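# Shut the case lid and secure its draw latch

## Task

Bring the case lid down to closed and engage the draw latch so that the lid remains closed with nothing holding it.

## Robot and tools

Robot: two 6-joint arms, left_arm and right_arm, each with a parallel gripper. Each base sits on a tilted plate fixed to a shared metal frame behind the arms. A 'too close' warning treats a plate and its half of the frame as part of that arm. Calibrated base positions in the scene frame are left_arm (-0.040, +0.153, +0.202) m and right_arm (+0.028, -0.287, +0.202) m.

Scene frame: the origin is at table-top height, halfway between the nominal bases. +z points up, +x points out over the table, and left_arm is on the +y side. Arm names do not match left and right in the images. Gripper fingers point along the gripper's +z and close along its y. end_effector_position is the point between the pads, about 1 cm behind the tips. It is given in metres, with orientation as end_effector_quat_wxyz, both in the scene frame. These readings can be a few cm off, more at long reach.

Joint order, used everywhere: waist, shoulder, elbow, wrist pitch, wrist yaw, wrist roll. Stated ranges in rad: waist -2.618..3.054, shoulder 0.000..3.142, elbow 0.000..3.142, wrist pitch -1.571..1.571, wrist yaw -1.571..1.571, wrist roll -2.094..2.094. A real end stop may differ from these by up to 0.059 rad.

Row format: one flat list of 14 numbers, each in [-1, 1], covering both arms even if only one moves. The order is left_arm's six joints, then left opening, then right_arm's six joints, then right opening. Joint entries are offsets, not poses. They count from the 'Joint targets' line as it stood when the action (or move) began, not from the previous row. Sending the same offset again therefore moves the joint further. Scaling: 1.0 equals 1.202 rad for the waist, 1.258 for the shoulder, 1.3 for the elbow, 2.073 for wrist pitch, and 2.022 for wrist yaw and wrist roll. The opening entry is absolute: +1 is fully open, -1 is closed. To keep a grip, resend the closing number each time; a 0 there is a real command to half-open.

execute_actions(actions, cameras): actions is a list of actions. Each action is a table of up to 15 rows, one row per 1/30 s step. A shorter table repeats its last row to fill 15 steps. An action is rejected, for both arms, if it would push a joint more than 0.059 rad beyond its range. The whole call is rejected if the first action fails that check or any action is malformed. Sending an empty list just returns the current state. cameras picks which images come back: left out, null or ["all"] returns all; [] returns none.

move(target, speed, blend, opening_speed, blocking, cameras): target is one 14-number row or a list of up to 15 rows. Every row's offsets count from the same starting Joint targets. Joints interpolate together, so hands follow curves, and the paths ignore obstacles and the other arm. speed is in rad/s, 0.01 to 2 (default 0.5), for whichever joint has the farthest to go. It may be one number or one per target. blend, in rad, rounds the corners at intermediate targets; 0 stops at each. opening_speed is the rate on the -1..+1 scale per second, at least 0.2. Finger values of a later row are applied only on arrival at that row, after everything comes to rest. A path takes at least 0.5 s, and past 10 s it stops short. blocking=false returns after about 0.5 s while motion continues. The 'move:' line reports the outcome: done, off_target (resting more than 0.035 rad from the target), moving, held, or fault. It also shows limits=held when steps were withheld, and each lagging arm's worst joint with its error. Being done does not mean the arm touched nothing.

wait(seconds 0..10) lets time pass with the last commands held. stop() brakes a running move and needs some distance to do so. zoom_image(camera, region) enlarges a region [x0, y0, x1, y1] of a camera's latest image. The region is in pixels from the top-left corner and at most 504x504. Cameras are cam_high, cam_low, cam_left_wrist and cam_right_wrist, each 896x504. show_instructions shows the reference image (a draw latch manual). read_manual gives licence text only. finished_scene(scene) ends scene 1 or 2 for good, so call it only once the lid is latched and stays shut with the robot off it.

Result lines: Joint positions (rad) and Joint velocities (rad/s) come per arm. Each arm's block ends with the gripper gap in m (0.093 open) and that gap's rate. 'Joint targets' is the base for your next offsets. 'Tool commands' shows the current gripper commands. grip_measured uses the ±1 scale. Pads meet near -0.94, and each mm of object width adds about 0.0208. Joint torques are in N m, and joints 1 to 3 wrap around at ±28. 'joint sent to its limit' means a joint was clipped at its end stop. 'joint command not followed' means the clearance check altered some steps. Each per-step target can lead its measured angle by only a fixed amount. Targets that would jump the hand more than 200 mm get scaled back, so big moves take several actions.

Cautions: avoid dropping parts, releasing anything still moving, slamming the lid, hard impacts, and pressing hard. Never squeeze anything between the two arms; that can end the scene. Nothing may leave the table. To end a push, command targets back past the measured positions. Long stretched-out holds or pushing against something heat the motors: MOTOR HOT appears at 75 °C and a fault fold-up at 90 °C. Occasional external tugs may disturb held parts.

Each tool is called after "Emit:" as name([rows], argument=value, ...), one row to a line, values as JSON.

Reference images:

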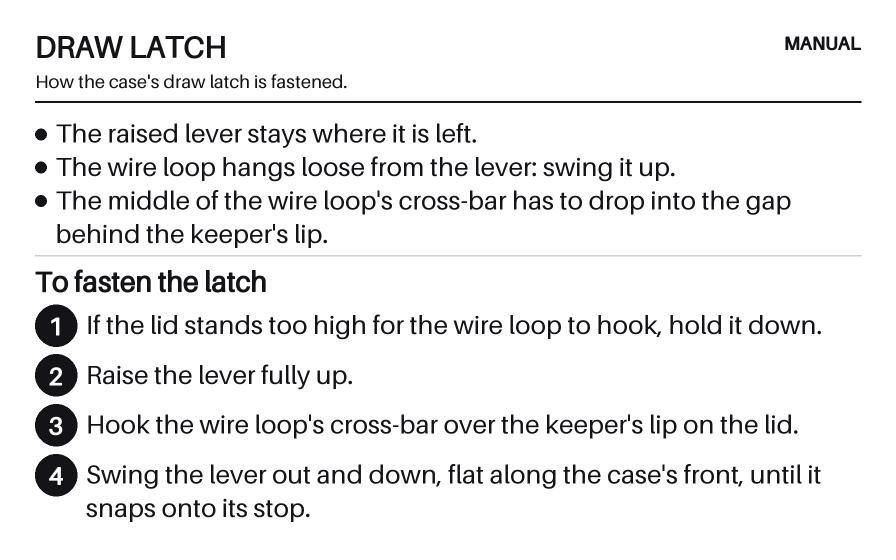

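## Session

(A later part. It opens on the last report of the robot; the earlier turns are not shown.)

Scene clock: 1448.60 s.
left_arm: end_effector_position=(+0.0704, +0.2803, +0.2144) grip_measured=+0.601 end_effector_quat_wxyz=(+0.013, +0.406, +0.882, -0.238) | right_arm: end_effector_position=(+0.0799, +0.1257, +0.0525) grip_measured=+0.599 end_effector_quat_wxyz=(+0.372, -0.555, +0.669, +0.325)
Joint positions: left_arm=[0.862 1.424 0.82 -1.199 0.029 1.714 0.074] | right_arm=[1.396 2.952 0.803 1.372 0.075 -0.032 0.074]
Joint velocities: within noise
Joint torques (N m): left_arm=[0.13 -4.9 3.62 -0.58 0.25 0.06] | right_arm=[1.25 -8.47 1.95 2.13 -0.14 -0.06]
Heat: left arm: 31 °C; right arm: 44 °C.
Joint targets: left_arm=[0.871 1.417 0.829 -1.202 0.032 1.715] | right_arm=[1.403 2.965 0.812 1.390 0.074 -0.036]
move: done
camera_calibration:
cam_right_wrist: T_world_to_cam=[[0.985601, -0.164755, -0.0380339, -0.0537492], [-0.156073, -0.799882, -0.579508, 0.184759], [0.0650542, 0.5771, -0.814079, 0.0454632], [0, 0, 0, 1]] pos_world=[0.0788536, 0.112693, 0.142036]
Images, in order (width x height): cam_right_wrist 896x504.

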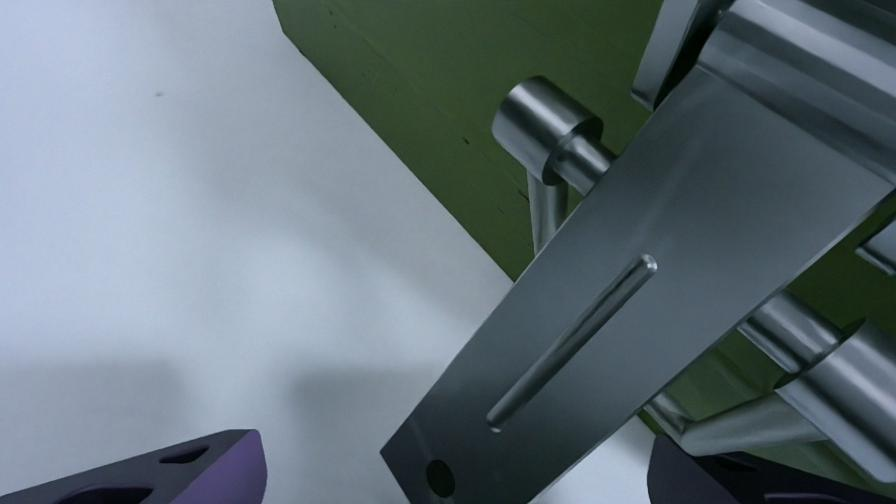

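Emit:
move(target=[0,0,0,0,0,0,0.6,-0.0275,-0.0795,-0.0208,-0.0193,0,0,0.6], speed=0.2, cameras=["cam_right_wrist"])

Emit:
zoom_image(camera="cam_right_wrist", region=[400, 100, 896, 504])

Scene clock: 1494.73 s.
left_arm: end_effector_position=(+0.0704, +0.2803, +0.2144) grip_measured=+0.601 end_effector_quat_wxyz=(+0.013, +0.406, +0.882, -0.238) | right_arm: end_effector_position=(+0.0844, +0.1261, +0.0606) grip_measured=+0.599 end_effector_quat_wxyz=(+0.369, -0.553, +0.673, +0.325)
Joint positions: left_arm=[0.862 1.424 0.82 -1.199 0.029 1.714 0.074] | right_arm=[1.382 2.909 0.787 1.34 0.066 -0.031 0.074]
Joint velocities: within noise
Joint torques (N m): left_arm=[0.1 -4.89 3.59 -0.57 0.25 0.04] | right_arm=[-0.18 -13.71 1.05 2.1 -0.03 -0.03]
Heat: left arm: 31 °C; right arm: 45 °C.
Joint targets: left_arm=[0.871 1.417 0.829 -1.202 0.032 1.715] | right_arm=[1.370 2.865 0.785 1.350 0.074 -0.036]
move: off_target (right_arm); right_arm: the shoulder is farthest, 0.044 rad from its target
camera_calibration:
cam_right_wrist: T_world_to_cam=[[0.984245, -0.170581, -0.0465206, -0.0564571], [-0.166098, -0.801843, -0.573985, 0.191181], [0.060609, 0.572669, -0.817543, 0.0527442], [0, 0, 0, 1]] pos_world=[0.0841257, 0.113461, 0.150229]
Images, in order (width x height): cam_right_wrist 896x504.

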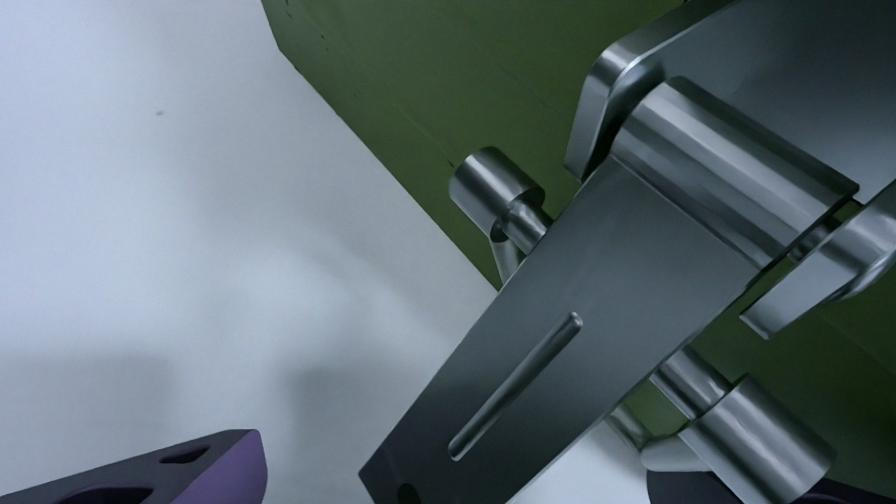

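Scaled by 1.016 from the camera's 896x504 image, which has a finer 1280x720 frame.

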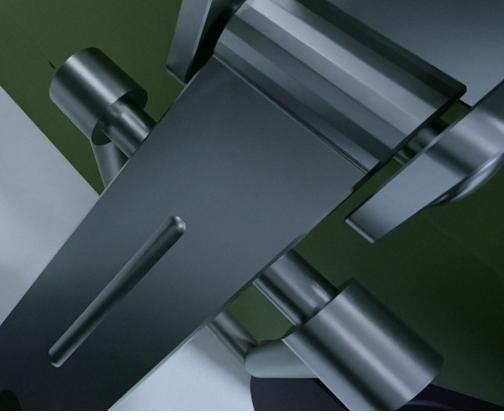

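Emit:
move(target=[0,0,0,0,0,0,0.6,0,-0.028,0,-0.015,0,0,0.6], speed=0.2, cameras=["cam_right_wrist"])

Emit:
zoom_image(camera="cam_right_wrist", region=[400, 100, 896, 504])

Scene clock: 1504.37 s.
left_arm: end_effector_position=(+0.0704, +0.2803, +0.2144) grip_measured=+0.601 end_effector_quat_wxyz=(+0.013, +0.406, +0.882, -0.238) | right_arm: end_effector_position=(+0.0843, +0.1259, +0.0621) grip_measured=+0.599 end_effector_quat_wxyz=(+0.360, -0.558, +0.677, +0.318)
Joint positions: left_arm=[0.862 1.424 0.82 -1.199 0.029 1.714 0.074] | right_arm=[1.382 2.879 0.783 1.289 0.065 -0.031 0.074]
Joint velocities: within noise
Joint torques (N m): left_arm=[0.13 -4.92 3.59 -0.57 0.24 0.05] | right_arm=[-0.42 -14.15 1.43 2.26 -0.03 -0.07]
Heat: left arm: 31 °C; right arm: 47 °C.
Joint targets: left_arm=[0.871 1.417 0.829 -1.202 0.032 1.715] | right_arm=[1.370 2.830 0.785 1.319 0.074 -0.036]
move: off_target (right_arm); right_arm: the shoulder is farthest, 0.049 rad from its target
camera_calibration:
cam_right_wrist: T_world_to_cam=[[0.984602, -0.168557, -0.0463487, -0.0566303], [-0.165768, -0.816068, -0.553673, 0.192348], [0.0555015, 0.55283, -0.831443, 0.0578429], [0, 0, 0, 1]] pos_world=[0.0844331, 0.115446, 0.151966]
Images, in order (width x height): cam_right_wrist 896x504.

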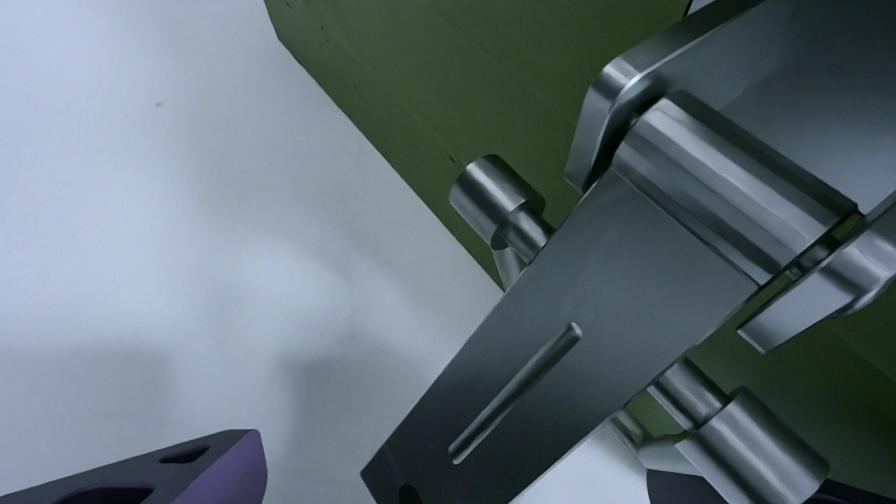

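Scaled by 1.016 from the camera's 896x504 image, which has a finer 1280x720 frame.

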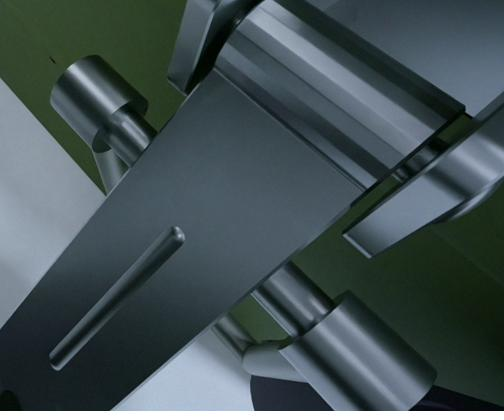

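Emit:
move(target=[0,0,0,0,0,0,0.6,0,0,0,0.015,0,0,0.6], speed=0.2, cameras=["cam_right_wrist"])

Emit:
zoom_image(camera="cam_right_wrist", region=[560, 350, 760, 504])

Scene clock: 1514.30 s.
left_arm: end_effector_position=(+0.0704, +0.2803, +0.2144) grip_measured=+0.601 end_effector_quat_wxyz=(+0.013, +0.406, +0.882, -0.238) | right_arm: end_effector_position=(+0.0843, +0.1258, +0.0620) grip_measured=+0.599 end_effector_quat_wxyz=(+0.360, -0.558, +0.677, +0.318)
Joint positions: left_arm=[0.862 1.424 0.82 -1.199 0.029 1.714 0.074] | right_arm=[1.382 2.879 0.783 1.288 0.065 -0.031 0.074]
Joint velocities: within noise
Joint torques (N m): left_arm=[0.14 -4.92 3.59 -0.57 0.24 0.05] | right_arm=[-0.43 -14.01 1.4 2.57 -0.03 -0.05]
Heat: left arm: 31 °C; right arm: 51 °C.
Joint targets: left_arm=[0.871 1.417 0.829 -1.202 0.032 1.715] | right_arm=[1.370 2.830 0.785 1.350 0.074 -0.036]
move: off_target (right_arm); right_arm: the wrist pitch is farthest, 0.062 rad from its target
camera_calibration:
cam_right_wrist: T_world_to_cam=[[0.984605, -0.16854, -0.0463372, -0.0566314], [-0.165769, -0.816282, -0.553357, 0.192271], [0.0554387, 0.552519, -0.831654, 0.0578632], [0, 0, 0, 1]] pos_world=[0.0844244, 0.115432, 0.151892]
Images, in order (width x height): cam_right_wrist 896x504.

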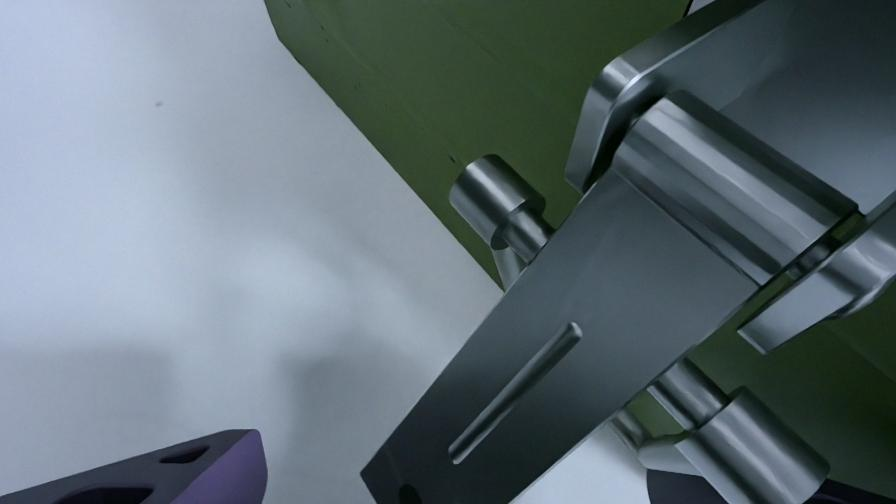

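Scaled by 2.520 from the camera's 896x504 image, which has a finer 1280x720 frame.

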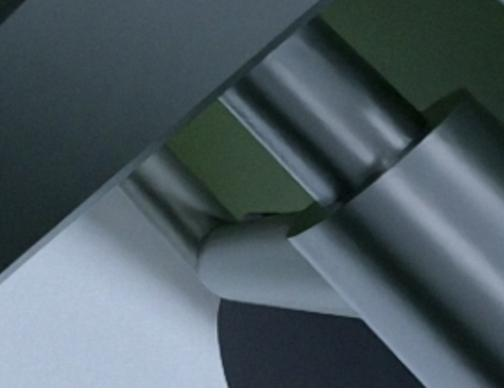

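Emit:
move([
  [0,0,0,0,0,0,0.6,0,0,0,-0.035,0,0,0.6],
  [0,0,0,0,0,0,0.6,-0.0208,0.008,0.013,-0.035,0,0,0.6],
  [0,0,0,0,0,0,0.6,-0.0208,0.008,0.013,-0.005,0,0,0.6],
], speed=0.2, cameras=["cam_right_wrist"])

Emit:
zoom_image(camera="cam_right_wrist", region=[560, 350, 760, 504])

Scene clock: 1535.93 s.
left_arm: end_effector_position=(+0.0704, +0.2803, +0.2144) grip_measured=+0.601 end_effector_quat_wxyz=(+0.013, +0.406, +0.882, -0.238) | right_arm: end_effector_position=(+0.0880, +0.1253, +0.0619) grip_measured=+0.599 end_effector_quat_wxyz=(+0.357, -0.555, +0.681, +0.318)
Joint positions: left_arm=[0.862 1.424 0.82 -1.199 0.029 1.714 0.074] | right_arm=[1.369 2.874 0.783 1.279 0.057 -0.032 0.074]
Joint velocities: within noise
Joint torques (N m): left_arm=[0.13 -4.92 3.64 -0.58 0.24 0.06] | right_arm=[-1.33 -12.66 2.93 2.53 0.07 -0.04]
Heat: left arm: 31 °C; right arm: 56 °C.
Joint targets: left_arm=[0.871 1.417 0.829 -1.202 0.032 1.715] | right_arm=[1.345 2.840 0.802 1.340 0.074 -0.036]
move: off_target (right_arm); right_arm: the wrist pitch is farthest, 0.061 rad from its target
camera_calibration:
cam_right_wrist: T_world_to_cam=[[0.983212, -0.174548, -0.0531717, -0.0590159], [-0.17479, -0.817324, -0.549026, 0.193084], [0.0523731, 0.549103, -0.834112, 0.0587039], [0, 0, 0, 1]] pos_world=[0.0886998, 0.115277, 0.151836]
Images, in order (width x height): cam_right_wrist 896x504.

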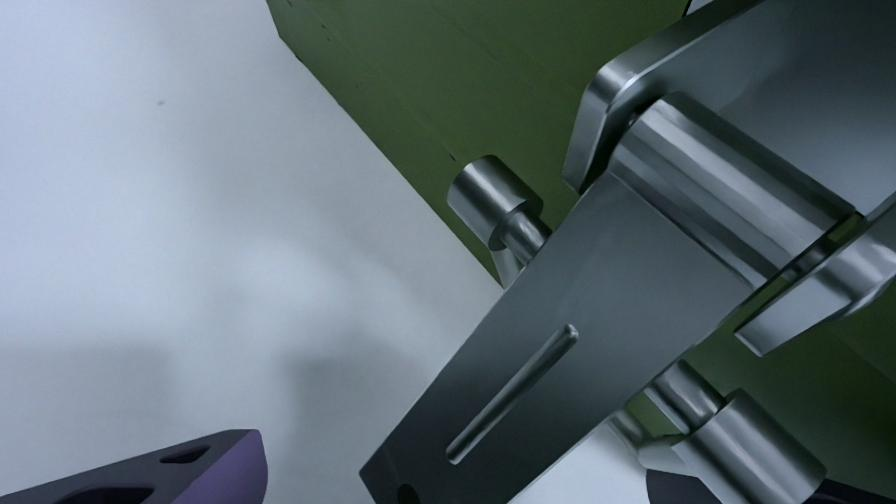

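Scaled by 2.520 from the camera's 896x504 image, which has a finer 1280x720 frame.

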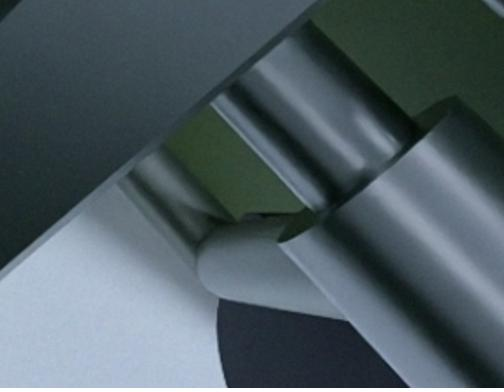

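Emit:
move(target=[0,0,0,0,0,0,0.6,-0.02,0.015,0.0,0,0,0,0.6], speed=0.2, cameras=["cam_right_wrist"])

Emit:
zoom_image(camera="cam_right_wrist", region=[560, 350, 760, 504])

Scene clock: 1557.50 s.
left_arm: end_effector_position=(+0.0704, +0.2803, +0.2144) grip_measured=+0.601 end_effector_quat_wxyz=(+0.013, +0.406, +0.882, -0.238) | right_arm: end_effector_position=(+0.0939, +0.1256, +0.0632) grip_measured=+0.599 end_effector_quat_wxyz=(+0.356, -0.548, +0.683, +0.326)
Joint positions: left_arm=[0.862 1.424 0.82 -1.199 0.029 1.714 0.074] | right_arm=[1.343 2.874 0.783 1.289 0.032 -0.032 0.074]
Joint velocities: within noise
Joint torques (N m): left_arm=[0.16 -4.93 3.6 -0.58 0.23 0.05] | right_arm=[-1.09 -10.99 2.91 2.43 0.28 -0.02]
Heat: left arm: 31 °C; right arm: 56 °C.
Joint targets: left_arm=[0.871 1.417 0.829 -1.202 0.032 1.715] | right_arm=[1.321 2.859 0.802 1.340 0.074 -0.036]
move: off_target (right_arm); right_arm: the wrist pitch is farthest, 0.051 rad from its target
camera_calibration:
cam_right_wrist: T_world_to_cam=[[0.981104, -0.179257, -0.0728206, -0.0626817], [-0.18915, -0.809394, -0.55597, 0.195874], [0.0407208, 0.559238, -0.828006, 0.0587775], [0, 0, 0, 1]] pos_world=[0.0961533, 0.114432, 0.153004]
Images, in order (width x height): cam_right_wrist 896x504.

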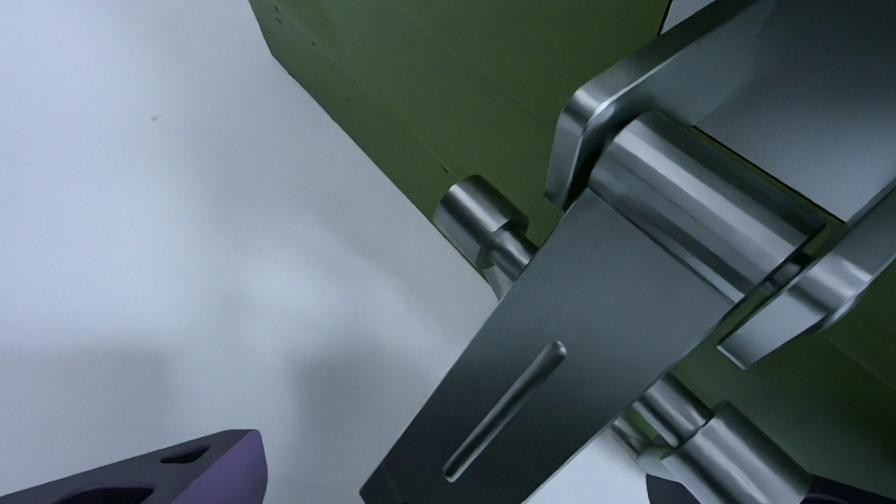

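Scaled by 2.520 from the camera's 896x504 image, which has a finer 1280x720 frame.

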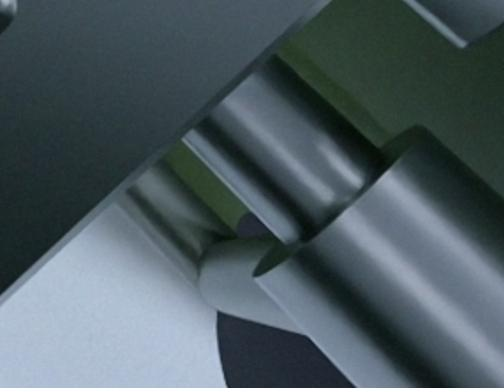

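Emit:
move(target=[0,0,0,0,0,0,0.6,-0.005,0.0,0.0,0.012,0,0,0.6], speed=0.2, cameras=["cam_right_wrist"])

Emit:
zoom_image(camera="cam_right_wrist", region=[560, 350, 760, 504])

Scene clock: 1595.63 s.
left_arm: end_effector_position=(+0.0704, +0.2803, +0.2144) grip_measured=+0.601 end_effector_quat_wxyz=(+0.013, +0.406, +0.882, -0.238) | right_arm: end_effector_position=(+0.0964, +0.1258, +0.0641) grip_measured=+0.599 end_effector_quat_wxyz=(+0.357, -0.545, +0.684, +0.328)
Joint positions: left_arm=[0.862 1.424 0.82 -1.199 0.029 1.714 0.074] | right_arm=[1.335 2.874 0.783 1.294 0.028 -0.032 0.074]
Joint velocities: within noise
Joint torques (N m): left_arm=[0.13 -4.89 3.59 -0.56 0.25 0.06] | right_arm=[-0.96 -11.15 2.88 2.65 0.33 -0.07]
Heat: left arm: 31 °C; right arm: 54 °C.
Joint targets: left_arm=[0.871 1.417 0.829 -1.202 0.032 1.715] | right_arm=[1.315 2.859 0.802 1.365 0.074 -0.036]
move: off_target (right_arm); right_arm: the wrist pitch is farthest, 0.071 rad from its target
camera_calibration:
cam_right_wrist: T_world_to_cam=[[0.979961, -0.183818, -0.0767326, -0.0641303], [-0.194902, -0.805361, -0.559827, 0.197281], [0.0411087, 0.563564, -0.825049, 0.0584752], [0, 0, 0, 1]] pos_world=[0.0988919, 0.11414, 0.153768]
Images, in order (width x height): cam_right_wrist 896x504.

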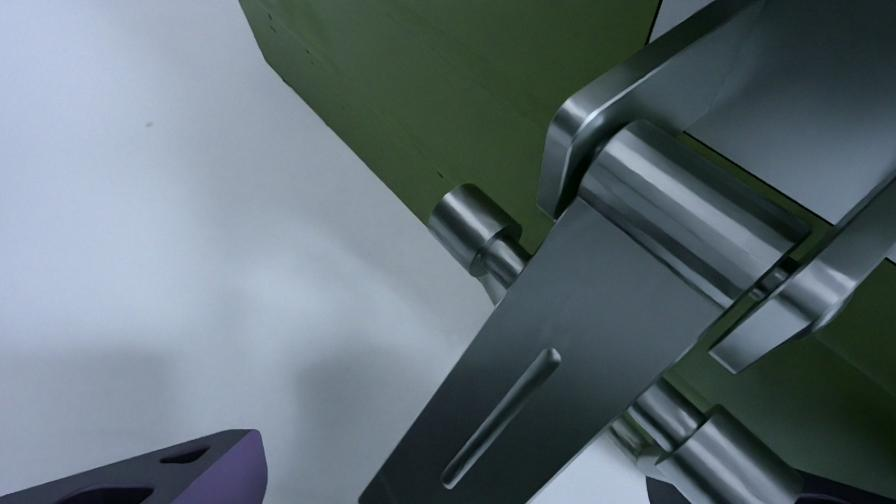

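Scaled by 2.520 from the camera's 896x504 image, which has a finer 1280x720 frame.

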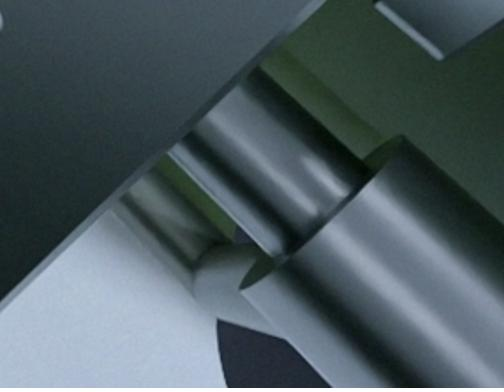

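Emit:
move(target=[0,0,0,0,0,0,0.6,0,0.0,0.0,-0.066,0,0,0.6], speed=0.2, cameras=["cam_right_wrist"])

Emit:
zoom_image(camera="cam_right_wrist", region=[560, 350, 760, 504])

Scene clock: 1605.67 s.
left_arm: end_effector_position=(+0.0704, +0.2803, +0.2144) grip_measured=+0.601 end_effector_quat_wxyz=(+0.013, +0.406, +0.882, -0.238) | right_arm: end_effector_position=(+0.0963, +0.1226, +0.0568) grip_measured=+0.599 end_effector_quat_wxyz=(+0.346, -0.551, +0.690, +0.317)
Joint positions: left_arm=[0.862 1.424 0.82 -1.199 0.029 1.714 0.074] | right_arm=[1.332 2.874 0.789 1.253 0.03 -0.034 0.074]
Joint velocities: within noise
Joint torques (N m): left_arm=[0.12 -4.94 3.59 -0.57 0.24 0.05] | right_arm=[-0.69 -11.03 2.54 1.7 0.28 -0.03]
Heat: left arm: 31 °C; right arm: 54 °C.
Joint targets: left_arm=[0.871 1.417 0.829 -1.202 0.032 1.715] | right_arm=[1.315 2.859 0.802 1.228 0.074 -0.036]
move: off_target (right_arm); right_arm: the wrist yaw is farthest, 0.044 rad from its target
camera_calibration:
cam_right_wrist: T_world_to_cam=[[0.979863, -0.185323, -0.0743259, -0.0651385], [-0.196214, -0.824713, -0.530423, 0.191398], [0.0370021, 0.534326, -0.844468, 0.0593943], [0, 0, 0, 1]] pos_world=[0.0991841, 0.114041, 0.146837]
Images, in order (width x height): cam_right_wrist 896x504.

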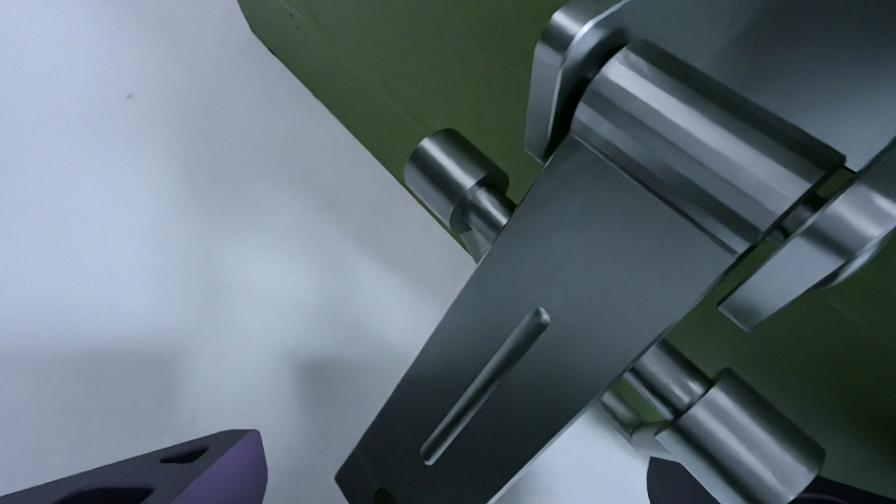

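Scaled by 2.520 from the camera's 896x504 image, which has a finer 1280x720 frame.

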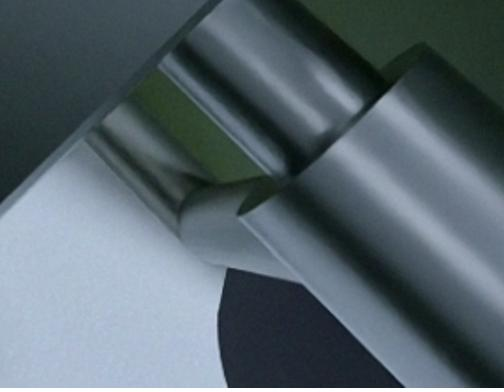

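Emit:
move(target=[0,0,0,0,0,0,0.6,0,0.052,0.0,0.01,0,0,0.6], speed=0.2, cameras=["cam_right_wrist"])

Emit:
zoom_image(camera="cam_right_wrist", region=[560, 350, 760, 504])

Scene clock: 1613.17 s.
left_arm: end_effector_position=(+0.0704, +0.2803, +0.2144) grip_measured=+0.601 end_effector_quat_wxyz=(+0.013, +0.406, +0.882, -0.238) | right_arm: end_effector_position=(+0.1019, +0.1119, +0.0400) grip_measured=+0.599 end_effector_quat_wxyz=(+0.341, -0.548, +0.704, +0.295)
Joint positions: left_arm=[0.862 1.424 0.82 -1.199 0.029 1.714 0.074] | right_arm=[1.32 2.913 0.793 1.252 0.059 -0.034 0.074]
Joint velocities: within noise
Joint torques (N m): left_arm=[0.13 -4.93 3.59 -0.56 0.24 0.05] | right_arm=[0.35 -8.5 1.81 1.82 0.03 -0.05]
Heat: left arm: 31 °C; right arm: 53 °C.
Joint targets: left_arm=[0.871 1.417 0.829 -1.202 0.032 1.715] | right_arm=[1.315 2.924 0.802 1.249 0.074 -0.036]
move: done
camera_calibration:
cam_right_wrist: T_world_to_cam=[[0.973898, -0.218964, -0.0598139, -0.0700505], [-0.219312, -0.839767, -0.496682, 0.177445], [0.0585258, 0.496836, -0.865869, 0.0535887], [0, 0, 0, 1]] pos_world=[0.104001, 0.107049, 0.130344]
Images, in order (width x height): cam_right_wrist 896x504.

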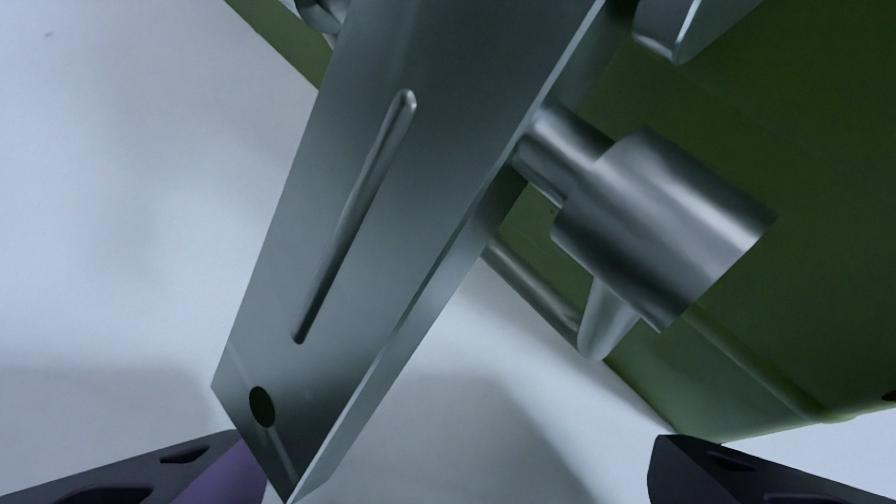

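Scaled by 2.520 from the camera's 896x504 image, which has a finer 1280x720 frame.

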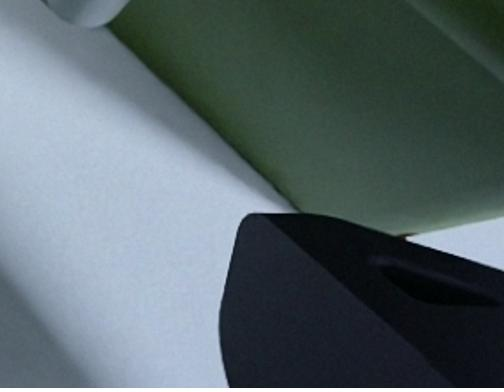

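Emit:
move(target=[0,0,0,0,0,0,0.6,0,-0.064,0.037,-0.036,0,0,0.6], speed=0.25, cameras=["cam_right_wrist"])

Scene clock: 1708.93 s.
left_arm: end_effector_position=(+0.0704, +0.2803, +0.2144) grip_measured=+0.601 end_effector_quat_wxyz=(+0.013, +0.406, +0.882, -0.238) | right_arm: end_effector_position=(+0.1036, +0.1178, +0.0404) grip_measured=+0.599 end_effector_quat_wxyz=(+0.331, -0.553, +0.709, +0.286)
Joint positions: left_arm=[0.862 1.424 0.82 -1.199 0.029 1.714 0.074] | right_arm=[1.32 2.884 0.819 1.167 0.062 -0.034 0.074]
Joint velocities: within noise
Joint torques (N m): left_arm=[0.1 -4.9 3.56 -0.57 0.23 0.06] | right_arm=[0.29 -13.39 3.96 1.92 -0.01 -0.04]
Heat: left arm: 32 °C; right arm: 47 °C.
Joint targets: left_arm=[0.871 1.417 0.829 -1.202 0.032 1.715] | right_arm=[1.315 2.844 0.850 1.174 0.074 -0.036]
move: off_target (right_arm); right_arm: the shoulder is farthest, 0.041 rad from its target
camera_calibration:
cam_right_wrist: T_world_to_cam=[[0.973857, -0.219746, -0.05757, -0.0703859], [-0.220567, -0.854092, -0.471038, 0.18376], [0.0543385, 0.471422, -0.880232, 0.0549608], [0, 0, 0, 1]] pos_world=[0.106091, 0.115571, 0.130884]
Images, in order (width x height): cam_right_wrist 896x504.

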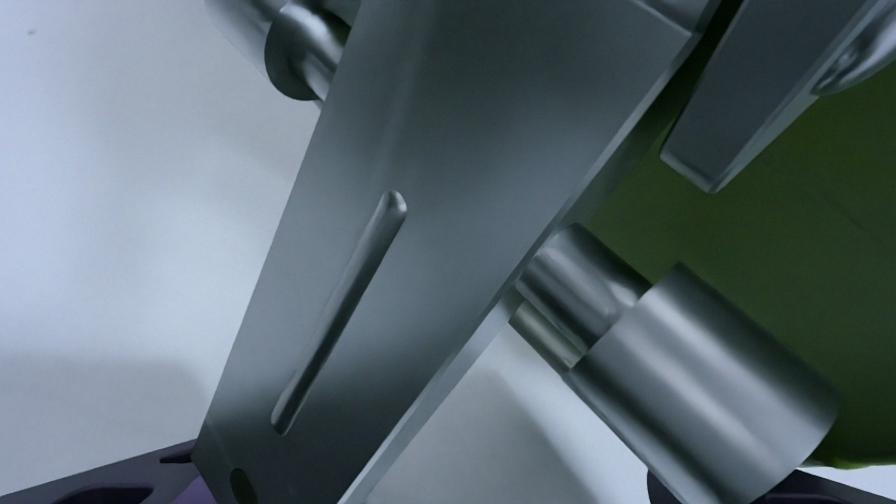

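Emit:
move(target=[0,0,0,0,0,0,0.6,0,0.0,0.0,0.048,0,0,0.6], speed=0.25, cameras=["cam_right_wrist"])

Scene clock: 1731.93 s.
left_arm: end_effector_position=(+0.0704, +0.2803, +0.2144) grip_measured=+0.601 end_effector_quat_wxyz=(+0.013, +0.406, +0.882, -0.238) | right_arm: end_effector_position=(+0.1038, +0.1184, +0.0413) grip_measured=+0.599 end_effector_quat_wxyz=(+0.332, -0.550, +0.710, +0.288)
Joint positions: left_arm=[0.862 1.424 0.82 -1.199 0.029 1.714 0.074] | right_arm=[1.32 2.884 0.819 1.172 0.062 -0.03 0.074]
Joint velocities: within noise
Joint torques (N m): left_arm=[0.13 -4.93 3.59 -0.57 0.24 0.05] | right_arm=[0.27 -13.41 3.92 2.84 0.01 -0.1]
Heat: left arm: 32 °C; right arm: 53 °C.
Joint targets: left_arm=[0.871 1.417 0.829 -1.202 0.032 1.715] | right_arm=[1.315 2.844 0.850 1.273 0.074 -0.036]
move: off_target (right_arm); right_arm: the wrist pitch is farthest, 0.102 rad from its target
camera_calibration:
cam_right_wrist: T_world_to_cam=[[0.972972, -0.222644, -0.0612802, -0.069824], [-0.224621, -0.850915, -0.474857, 0.184975], [0.0535797, 0.475787, -0.877927, 0.0548768], [0, 0, 0, 1]] pos_world=[0.106546, 0.115742, 0.131736]
Images, in order (width x height): cam_right_wrist 896x504.

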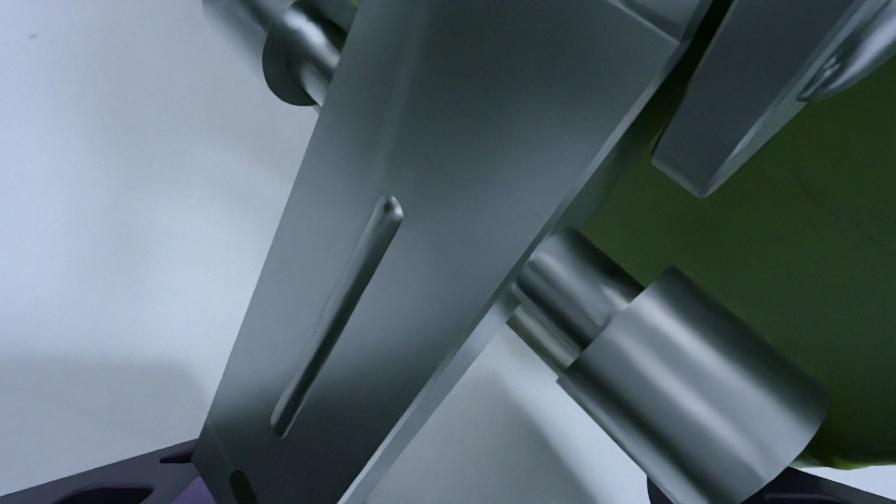

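Emit:
move([
  [0,0,0,0,0,0,0.6,0,0,0,-0.06,0,0,0.6],
  [0,0,0,0,0,0,0.6,0.0225,0,0,-0.06,0,0,1.0],
], speed=0.25, opening_speed=0.8, cameras=["cam_right_wrist"])

Scene clock: 1743.97 s.
left_arm: end_effector_position=(+0.0704, +0.2803, +0.2144) grip_measured=+0.601 end_effector_quat_wxyz=(+0.013, +0.406, +0.882, -0.238) | right_arm: end_effector_position=(+0.0947, +0.1186, +0.0378) grip_measured=+1.000 end_effector_quat_wxyz=(+0.324, -0.563, +0.706, +0.282)
Joint positions: left_arm=[0.862 1.424 0.82 -1.199 0.029 1.714 0.074] | right_arm=[1.346 2.883 0.827 1.137 0.067 -0.029 0.093]
Joint velocities: within noise
Joint torques (N m): left_arm=[0.13 -4.89 3.56 -0.58 0.24 0.05] | right_arm=[0.29 -13.3 3.32 1.97 -0.08 -0.04]
Heat: left arm: 32 °C; right arm: 55 °C.
Joint targets: left_arm=[0.871 1.417 0.829 -1.202 0.032 1.715] | right_arm=[1.342 2.844 0.850 1.149 0.074 -0.036]
move: off_target (right_arm); target 2's new numbers were sent with right_arm's shoulder 0.039 rad from that target; right_arm: the shoulder is farthest, 0.039 rad from its target
camera_calibration:
cam_right_wrist: T_world_to_cam=[[0.978246, -0.200961, -0.0514827, -0.064516], [-0.202118, -0.867375, -0.454762, 0.180496], [0.0467344, 0.455274, -0.889124, 0.055672], [0, 0, 0, 1]] pos_world=[0.0969922, 0.118247, 0.128261]
Images, in order (width x height): cam_right_wrist 896x504.

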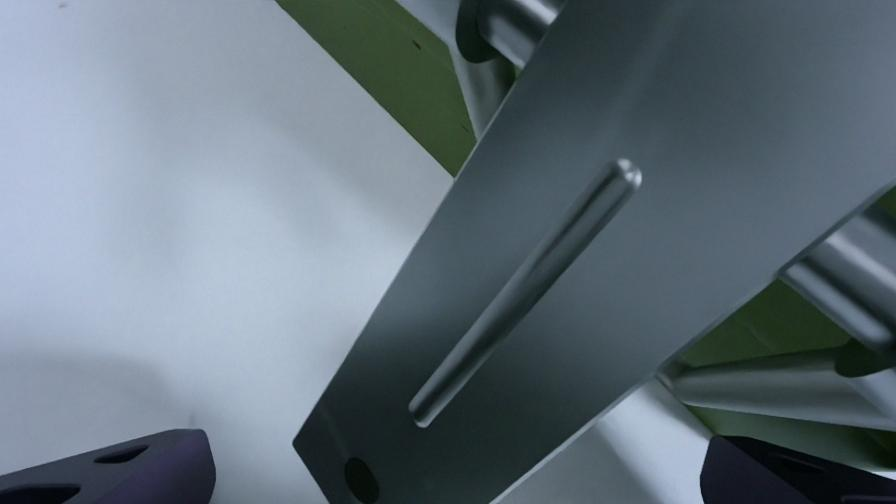

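Emit:
move([
  [0,0,0,0,0,0,0.6,-0.01,0,0,0,0,0,1.0],
  [0,0,0,0,0,0,0.6,-0.01,0,0,0.03,0,0,1.0],
], speed=0.2, cameras=["cam_right_wrist"])

Scene clock: 1750.17 s.
left_arm: end_effector_position=(+0.0704, +0.2803, +0.2144) grip_measured=+0.601 end_effector_quat_wxyz=(+0.013, +0.406, +0.882, -0.238) | right_arm: end_effector_position=(+0.0948, +0.1190, +0.0382) grip_measured=+1.000 end_effector_quat_wxyz=(+0.325, -0.563, +0.706, +0.283)
Joint positions: left_arm=[0.862 1.424 0.82 -1.199 0.029 1.714 0.074] | right_arm=[1.346 2.883 0.827 1.14 0.067 -0.029 0.093]
Joint velocities: within noise
Joint torques (N m): left_arm=[0.14 -4.92 3.58 -0.57 0.24 0.05] | right_arm=[-0.61 -13.35 3.32 2.53 -0.01 -0.03]
Heat: left arm: 32 °C; right arm: 54 °C.
Joint targets: left_arm=[0.871 1.417 0.829 -1.202 0.032 1.715] | right_arm=[1.330 2.844 0.850 1.211 0.074 -0.036]
move: off_target (right_arm); right_arm: the wrist pitch is farthest, 0.072 rad from its target
camera_calibration:
cam_right_wrist: T_world_to_cam=[[0.978221, -0.201066, -0.0515475, -0.0645091], [-0.202133, -0.866307, -0.456786, 0.180955], [0.047188, 0.457257, -0.888082, 0.0555773], [0, 0, 0, 1]] pos_world=[0.0970585, 0.118379, 0.128689]
Images, in order (width x height): cam_right_wrist 896x504.

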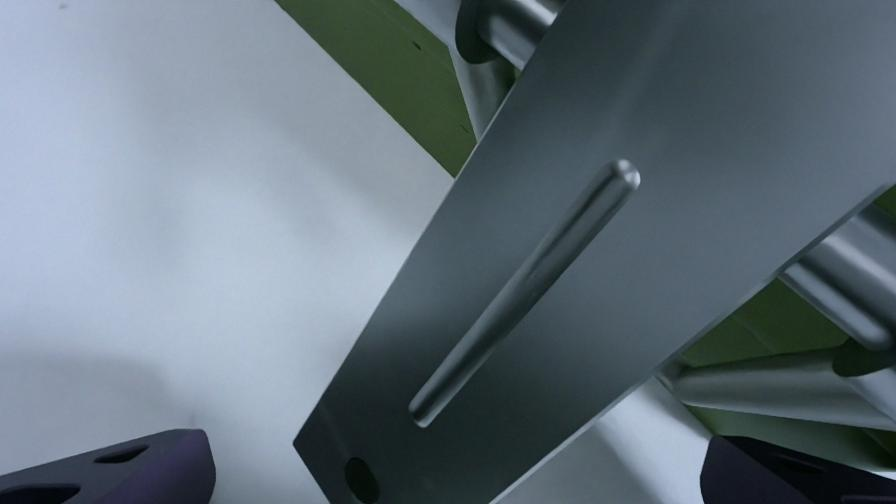

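Emit:
move(target=[0,0,0,0,0,0,0.6,0,0,0,0.015,0,0,1.0], speed=0.2, cameras=[])

Emit:
move(target=[0,0,0,0,0,0,0.6,0,0,0,0.015,0,0,1.0], speed=0.2, cameras=["cam_right_wrist"])

Scene clock: 1758.57 s.
left_arm: end_effector_position=(+0.0704, +0.2803, +0.2144) grip_measured=+0.601 end_effector_quat_wxyz=(+0.013, +0.406, +0.882, -0.238) | right_arm: end_effector_position=(+0.0949, +0.1193, +0.0386) grip_measured=+1.000 end_effector_quat_wxyz=(+0.325, -0.562, +0.706, +0.284)
Joint positions: left_arm=[0.862 1.424 0.82 -1.199 0.029 1.714 0.074] | right_arm=[1.346 2.883 0.827 1.142 0.067 -0.028 0.093]
Joint velocities: within noise
Joint torques (N m): left_arm=[0.12 -4.92 3.58 -0.57 0.24 0.04] | right_arm=[-0.47 -13.24 3.38 2.81 -0.03 -0.11]
Heat: left arm: 32 °C; right arm: 54 °C.
Joint targets: left_arm=[0.871 1.417 0.829 -1.202 0.032 1.715] | right_arm=[1.330 2.844 0.850 1.242 0.074 -0.036]
move: off_target (right_arm); right_arm: the wrist pitch is farthest, 0.100 rad from its target
No camera images: "cameras" was empty.

Scene clock: 1759.27 s.
left_arm: end_effector_position=(+0.0704, +0.2803, +0.2144) grip_measured=+0.601 end_effector_quat_wxyz=(+0.013, +0.406, +0.882, -0.238) | right_arm: end_effector_position=(+0.0955, +0.1205, +0.0402) grip_measured=+1.000 end_effector_quat_wxyz=(+0.326, -0.558, +0.706, +0.289)
Joint positions: left_arm=[0.862 1.424 0.82 -1.199 0.029 1.714 0.074] | right_arm=[1.342 2.883 0.827 1.151 0.06 -0.023 0.093]
Joint velocities: within noise
Joint torques (N m): left_arm=[0.17 -4.93 3.6 -0.57 0.24 0.05] | right_arm=[-0.35 -13.37 3.32 3.05 0.02 -0.16]
Heat: left arm: 32 °C; right arm: 54 °C.
Joint targets: left_arm=[0.871 1.417 0.829 -1.202 0.032 1.715] | right_arm=[1.330 2.844 0.850 1.274 0.074 -0.036]
move: off_target (right_arm); right_arm: the wrist pitch is farthest, 0.122 rad from its target
camera_calibration:
cam_right_wrist: T_world_to_cam=[[0.977064, -0.203522, -0.0626429, -0.0639469], [-0.208956, -0.859671, -0.466159, 0.183617], [0.0410213, 0.468557, -0.88248, 0.0555954], [0, 0, 0, 1]] pos_world=[0.0985675, 0.118786, 0.130651]
Images, in order (width x height): cam_right_wrist 896x504.

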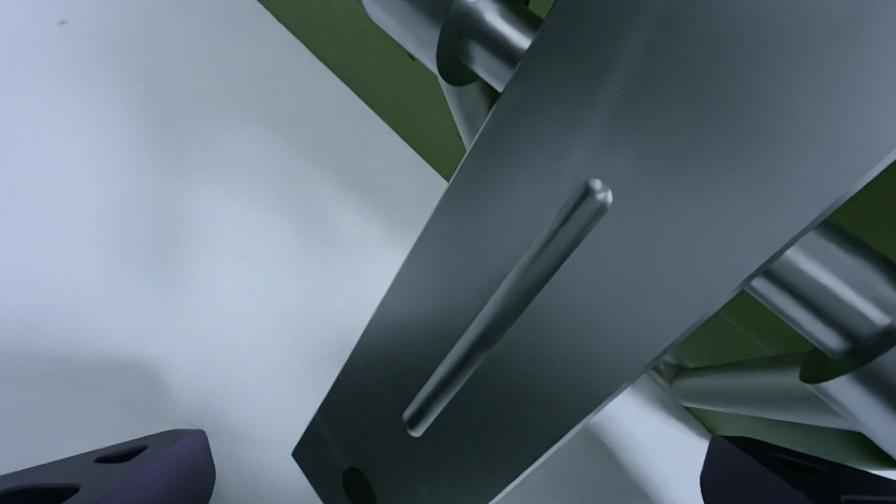

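Emit:
move([
  [0,0,0,0,0,0,0.6,0,0.006,0,-0.055,0,0,1.0],
  [0,0,0,0,0,0,0.6,0,-0.09,-0.17,-0.02,0,0,1.0],
  [0,0,0,0,0,0,0.6,-0.19,-0.353,-0.19,-0.18,0,0,1.0],
  [0,0,0,0,0,0,0.6,-0.8,-0.3,0.08,-0.64,-0.68,-0.76,0.6],
], speed=[0.3,0.4,0.8,1.0], cameras=["cam_right_wrist"])

Scene clock: 1863.77 s.
left_arm: end_effector_position=(+0.0704, +0.2803, +0.2144) grip_measured=+0.601 end_effector_quat_wxyz=(+0.013, +0.406, +0.882, -0.238) | right_arm: end_effector_position=(+0.2368, -0.0056, +0.1796) grip_measured=+0.601 end_effector_quat_wxyz=(-0.405, +0.610, -0.377, -0.567)
Joint positions: left_arm=[0.862 1.424 0.82 -1.199 0.029 1.714 0.074] | right_arm=[0.373 2.451 0.941 -0.038 -1.288 -1.564 0.074]
Joint velocities: within noise
Joint torques (N m): left_arm=[0.14 -4.94 3.62 -0.58 0.24 0.05] | right_arm=[1.69 -7.51 3.15 0.21 -0.86 -0.08]
Heat: left arm: 32 °C; right arm: 55 °C.
Joint targets: left_arm=[0.871 1.417 0.829 -1.202 0.032 1.715] | right_arm=[0.368 2.466 0.954 -0.053 -1.301 -1.572]
move: done
camera_calibration:
cam_right_wrist: T_world_to_cam=[[0.914061, 0.401838, 0.0549403, -0.221728], [0.218916, -0.374796, -0.900891, 0.14916], [-0.341421, 0.835496, -0.430555, 0.243382], [0, 0, 0, 1]] pos_world=[0.253115, -0.0583413, 0.251348]
Images, in order (width x height): cam_right_wrist 896x504.

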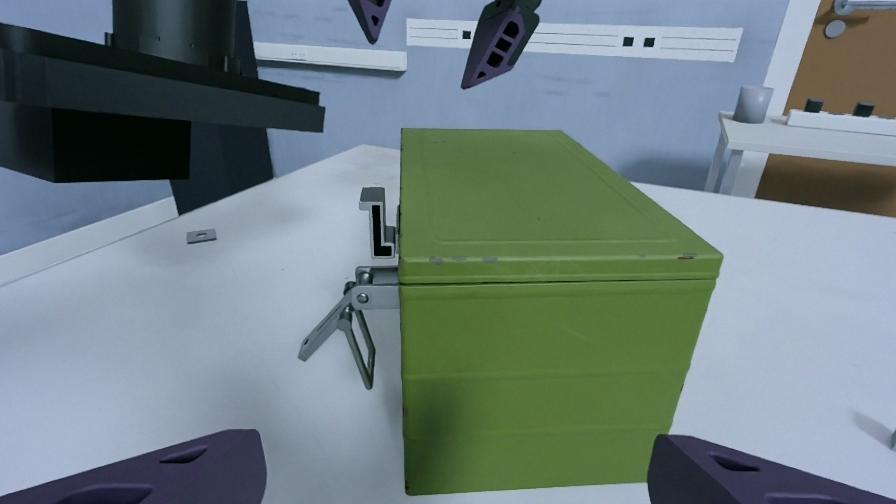

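Emit:
zoom_image(camera="cam_right_wrist", region=[280, 120, 440, 400])

Scaled by 1.800 from the camera's 896x504 image, which has a finer 1280x720 frame.

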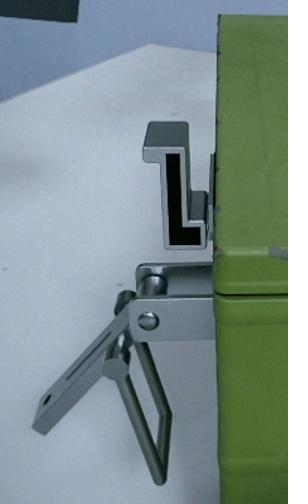

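Emit:
move([
  [0,0,0,0,0,0,0.6,0.609,-0.0127,-0.257,0.484,0.678,0.7626,-0.9],
  [0,0,0,0,0,0,0.6,0.8286,0.2576,-0.293,0.7207,0.678,0.7626,-0.9],
], speed=[1.0,0.6], cameras=["cam_right_wrist","cam_low"])

Scene clock: 1978.27 s.
left_arm: end_effector_position=(+0.0704, +0.2803, +0.2144) grip_measured=+0.601 end_effector_quat_wxyz=(+0.013, +0.406, +0.882, -0.238) | right_arm: end_effector_position=(+0.0880, +0.0872, +0.0914) grip_measured=-0.899 end_effector_quat_wxyz=(+0.369, -0.549, +0.677, +0.324)
Joint positions: left_arm=[0.862 1.424 0.82 -1.199 0.029 1.714 0.074] | right_arm=[1.36 2.781 0.576 1.423 0.057 -0.039 0.002]
Joint velocities: within noise
Joint torques (N m): left_arm=[0.12 -4.94 3.62 -0.57 0.23 0.05] | right_arm=[0.92 -7.72 0.5 2.14 -0.02 0.04]
Heat: left arm: 32 °C; right arm: 45 °C.
Joint targets: left_arm=[0.871 1.417 0.829 -1.202 0.032 1.715] | right_arm=[1.364 2.790 0.573 1.441 0.070 -0.030]
move: done
camera_calibration:
cam_right_wrist: T_world_to_cam=[[0.982272, -0.180789, -0.0495773, -0.0638634], [-0.176186, -0.799966, -0.573597, 0.178971], [0.06404, 0.572163, -0.817636, 0.099663], [0, 0, 0, 1]] pos_world=[0.0878809, 0.0746014, 0.180979]
Images, in order (width x height): cam_low 896x504, cam_right_wrist 896x504.

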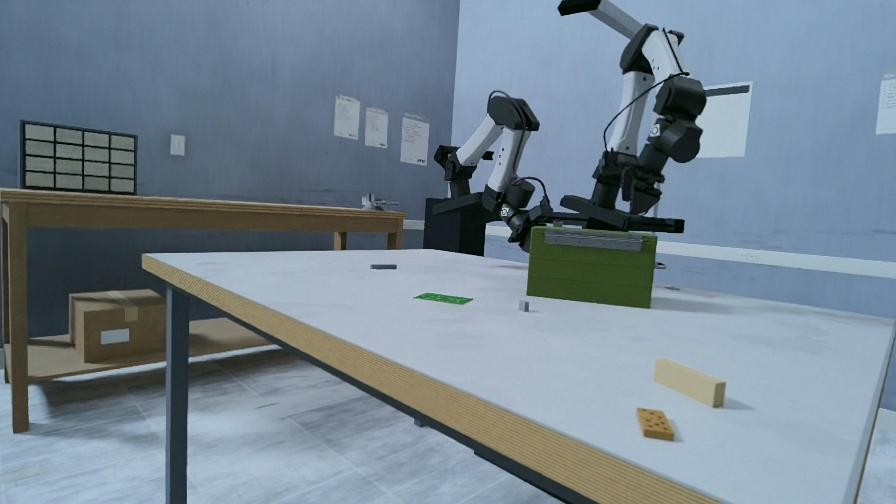

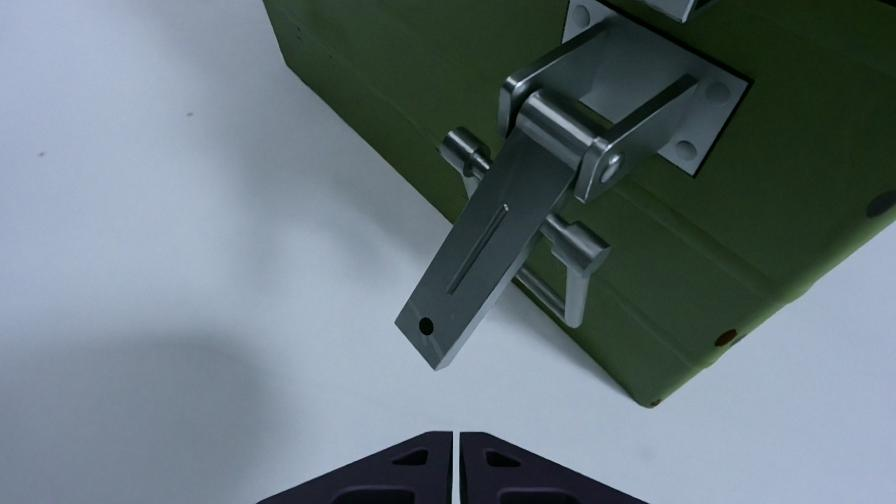

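Emit:
move(target=[0,0,0,0,0,0,0.6,-0.0158,0.1176,0.1954,-0.0415,0.0025,0,-0.9], speed=0.3, cameras=["cam_right_wrist"])

Scene clock: 2010.03 s.
left_arm: end_effector_position=(+0.0704, +0.2803, +0.2144) grip_measured=+0.601 end_effector_quat_wxyz=(+0.013, +0.406, +0.882, -0.238) | right_arm: end_effector_position=(+0.1056, +0.1294, +0.0593) grip_measured=-0.899 end_effector_quat_wxyz=(+0.387, -0.529, +0.686, +0.317)
Joint positions: left_arm=[0.862 1.424 0.82 -1.199 0.029 1.714 0.074] | right_arm=[1.338 2.929 0.814 1.358 0.089 -0.036 0.002]
Joint velocities: within noise
Joint torques (N m): left_arm=[0.13 -4.92 3.58 -0.58 0.24 0.06] | right_arm=[1.22 -8.85 2.48 1.98 -0.25 0.05]
Heat: left arm: 32 °C; right arm: 44 °C.
Joint targets: left_arm=[0.871 1.417 0.829 -1.202 0.032 1.715] | right_arm=[1.345 2.938 0.827 1.355 0.075 -0.030]
move: done
camera_calibration:
cam_right_wrist: T_world_to_cam=[[0.972042, -0.231103, -0.0415486, -0.0679776], [-0.210501, -0.779264, -0.590286, 0.199356], [0.104039, 0.582528, -0.806124, 0.0419084], [0, 0, 0, 1]] pos_world=[0.103681, 0.115228, 0.148636]
Images, in order (width x height): cam_right_wrist 896x504.

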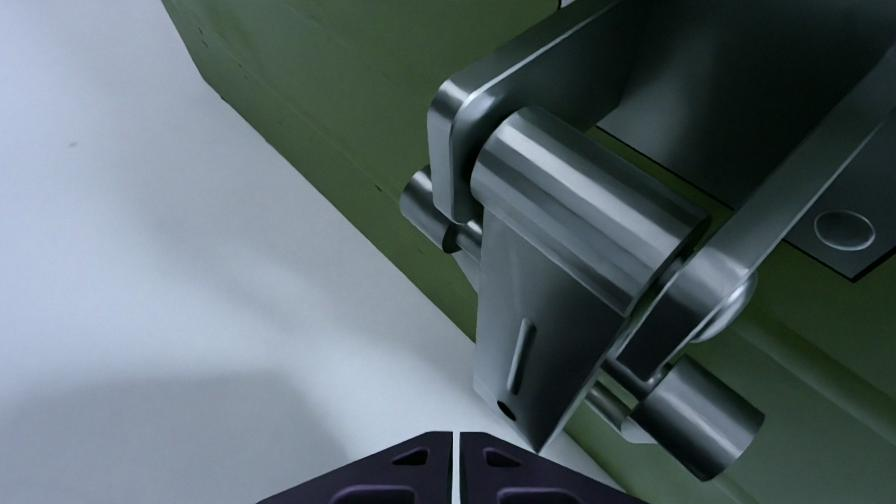

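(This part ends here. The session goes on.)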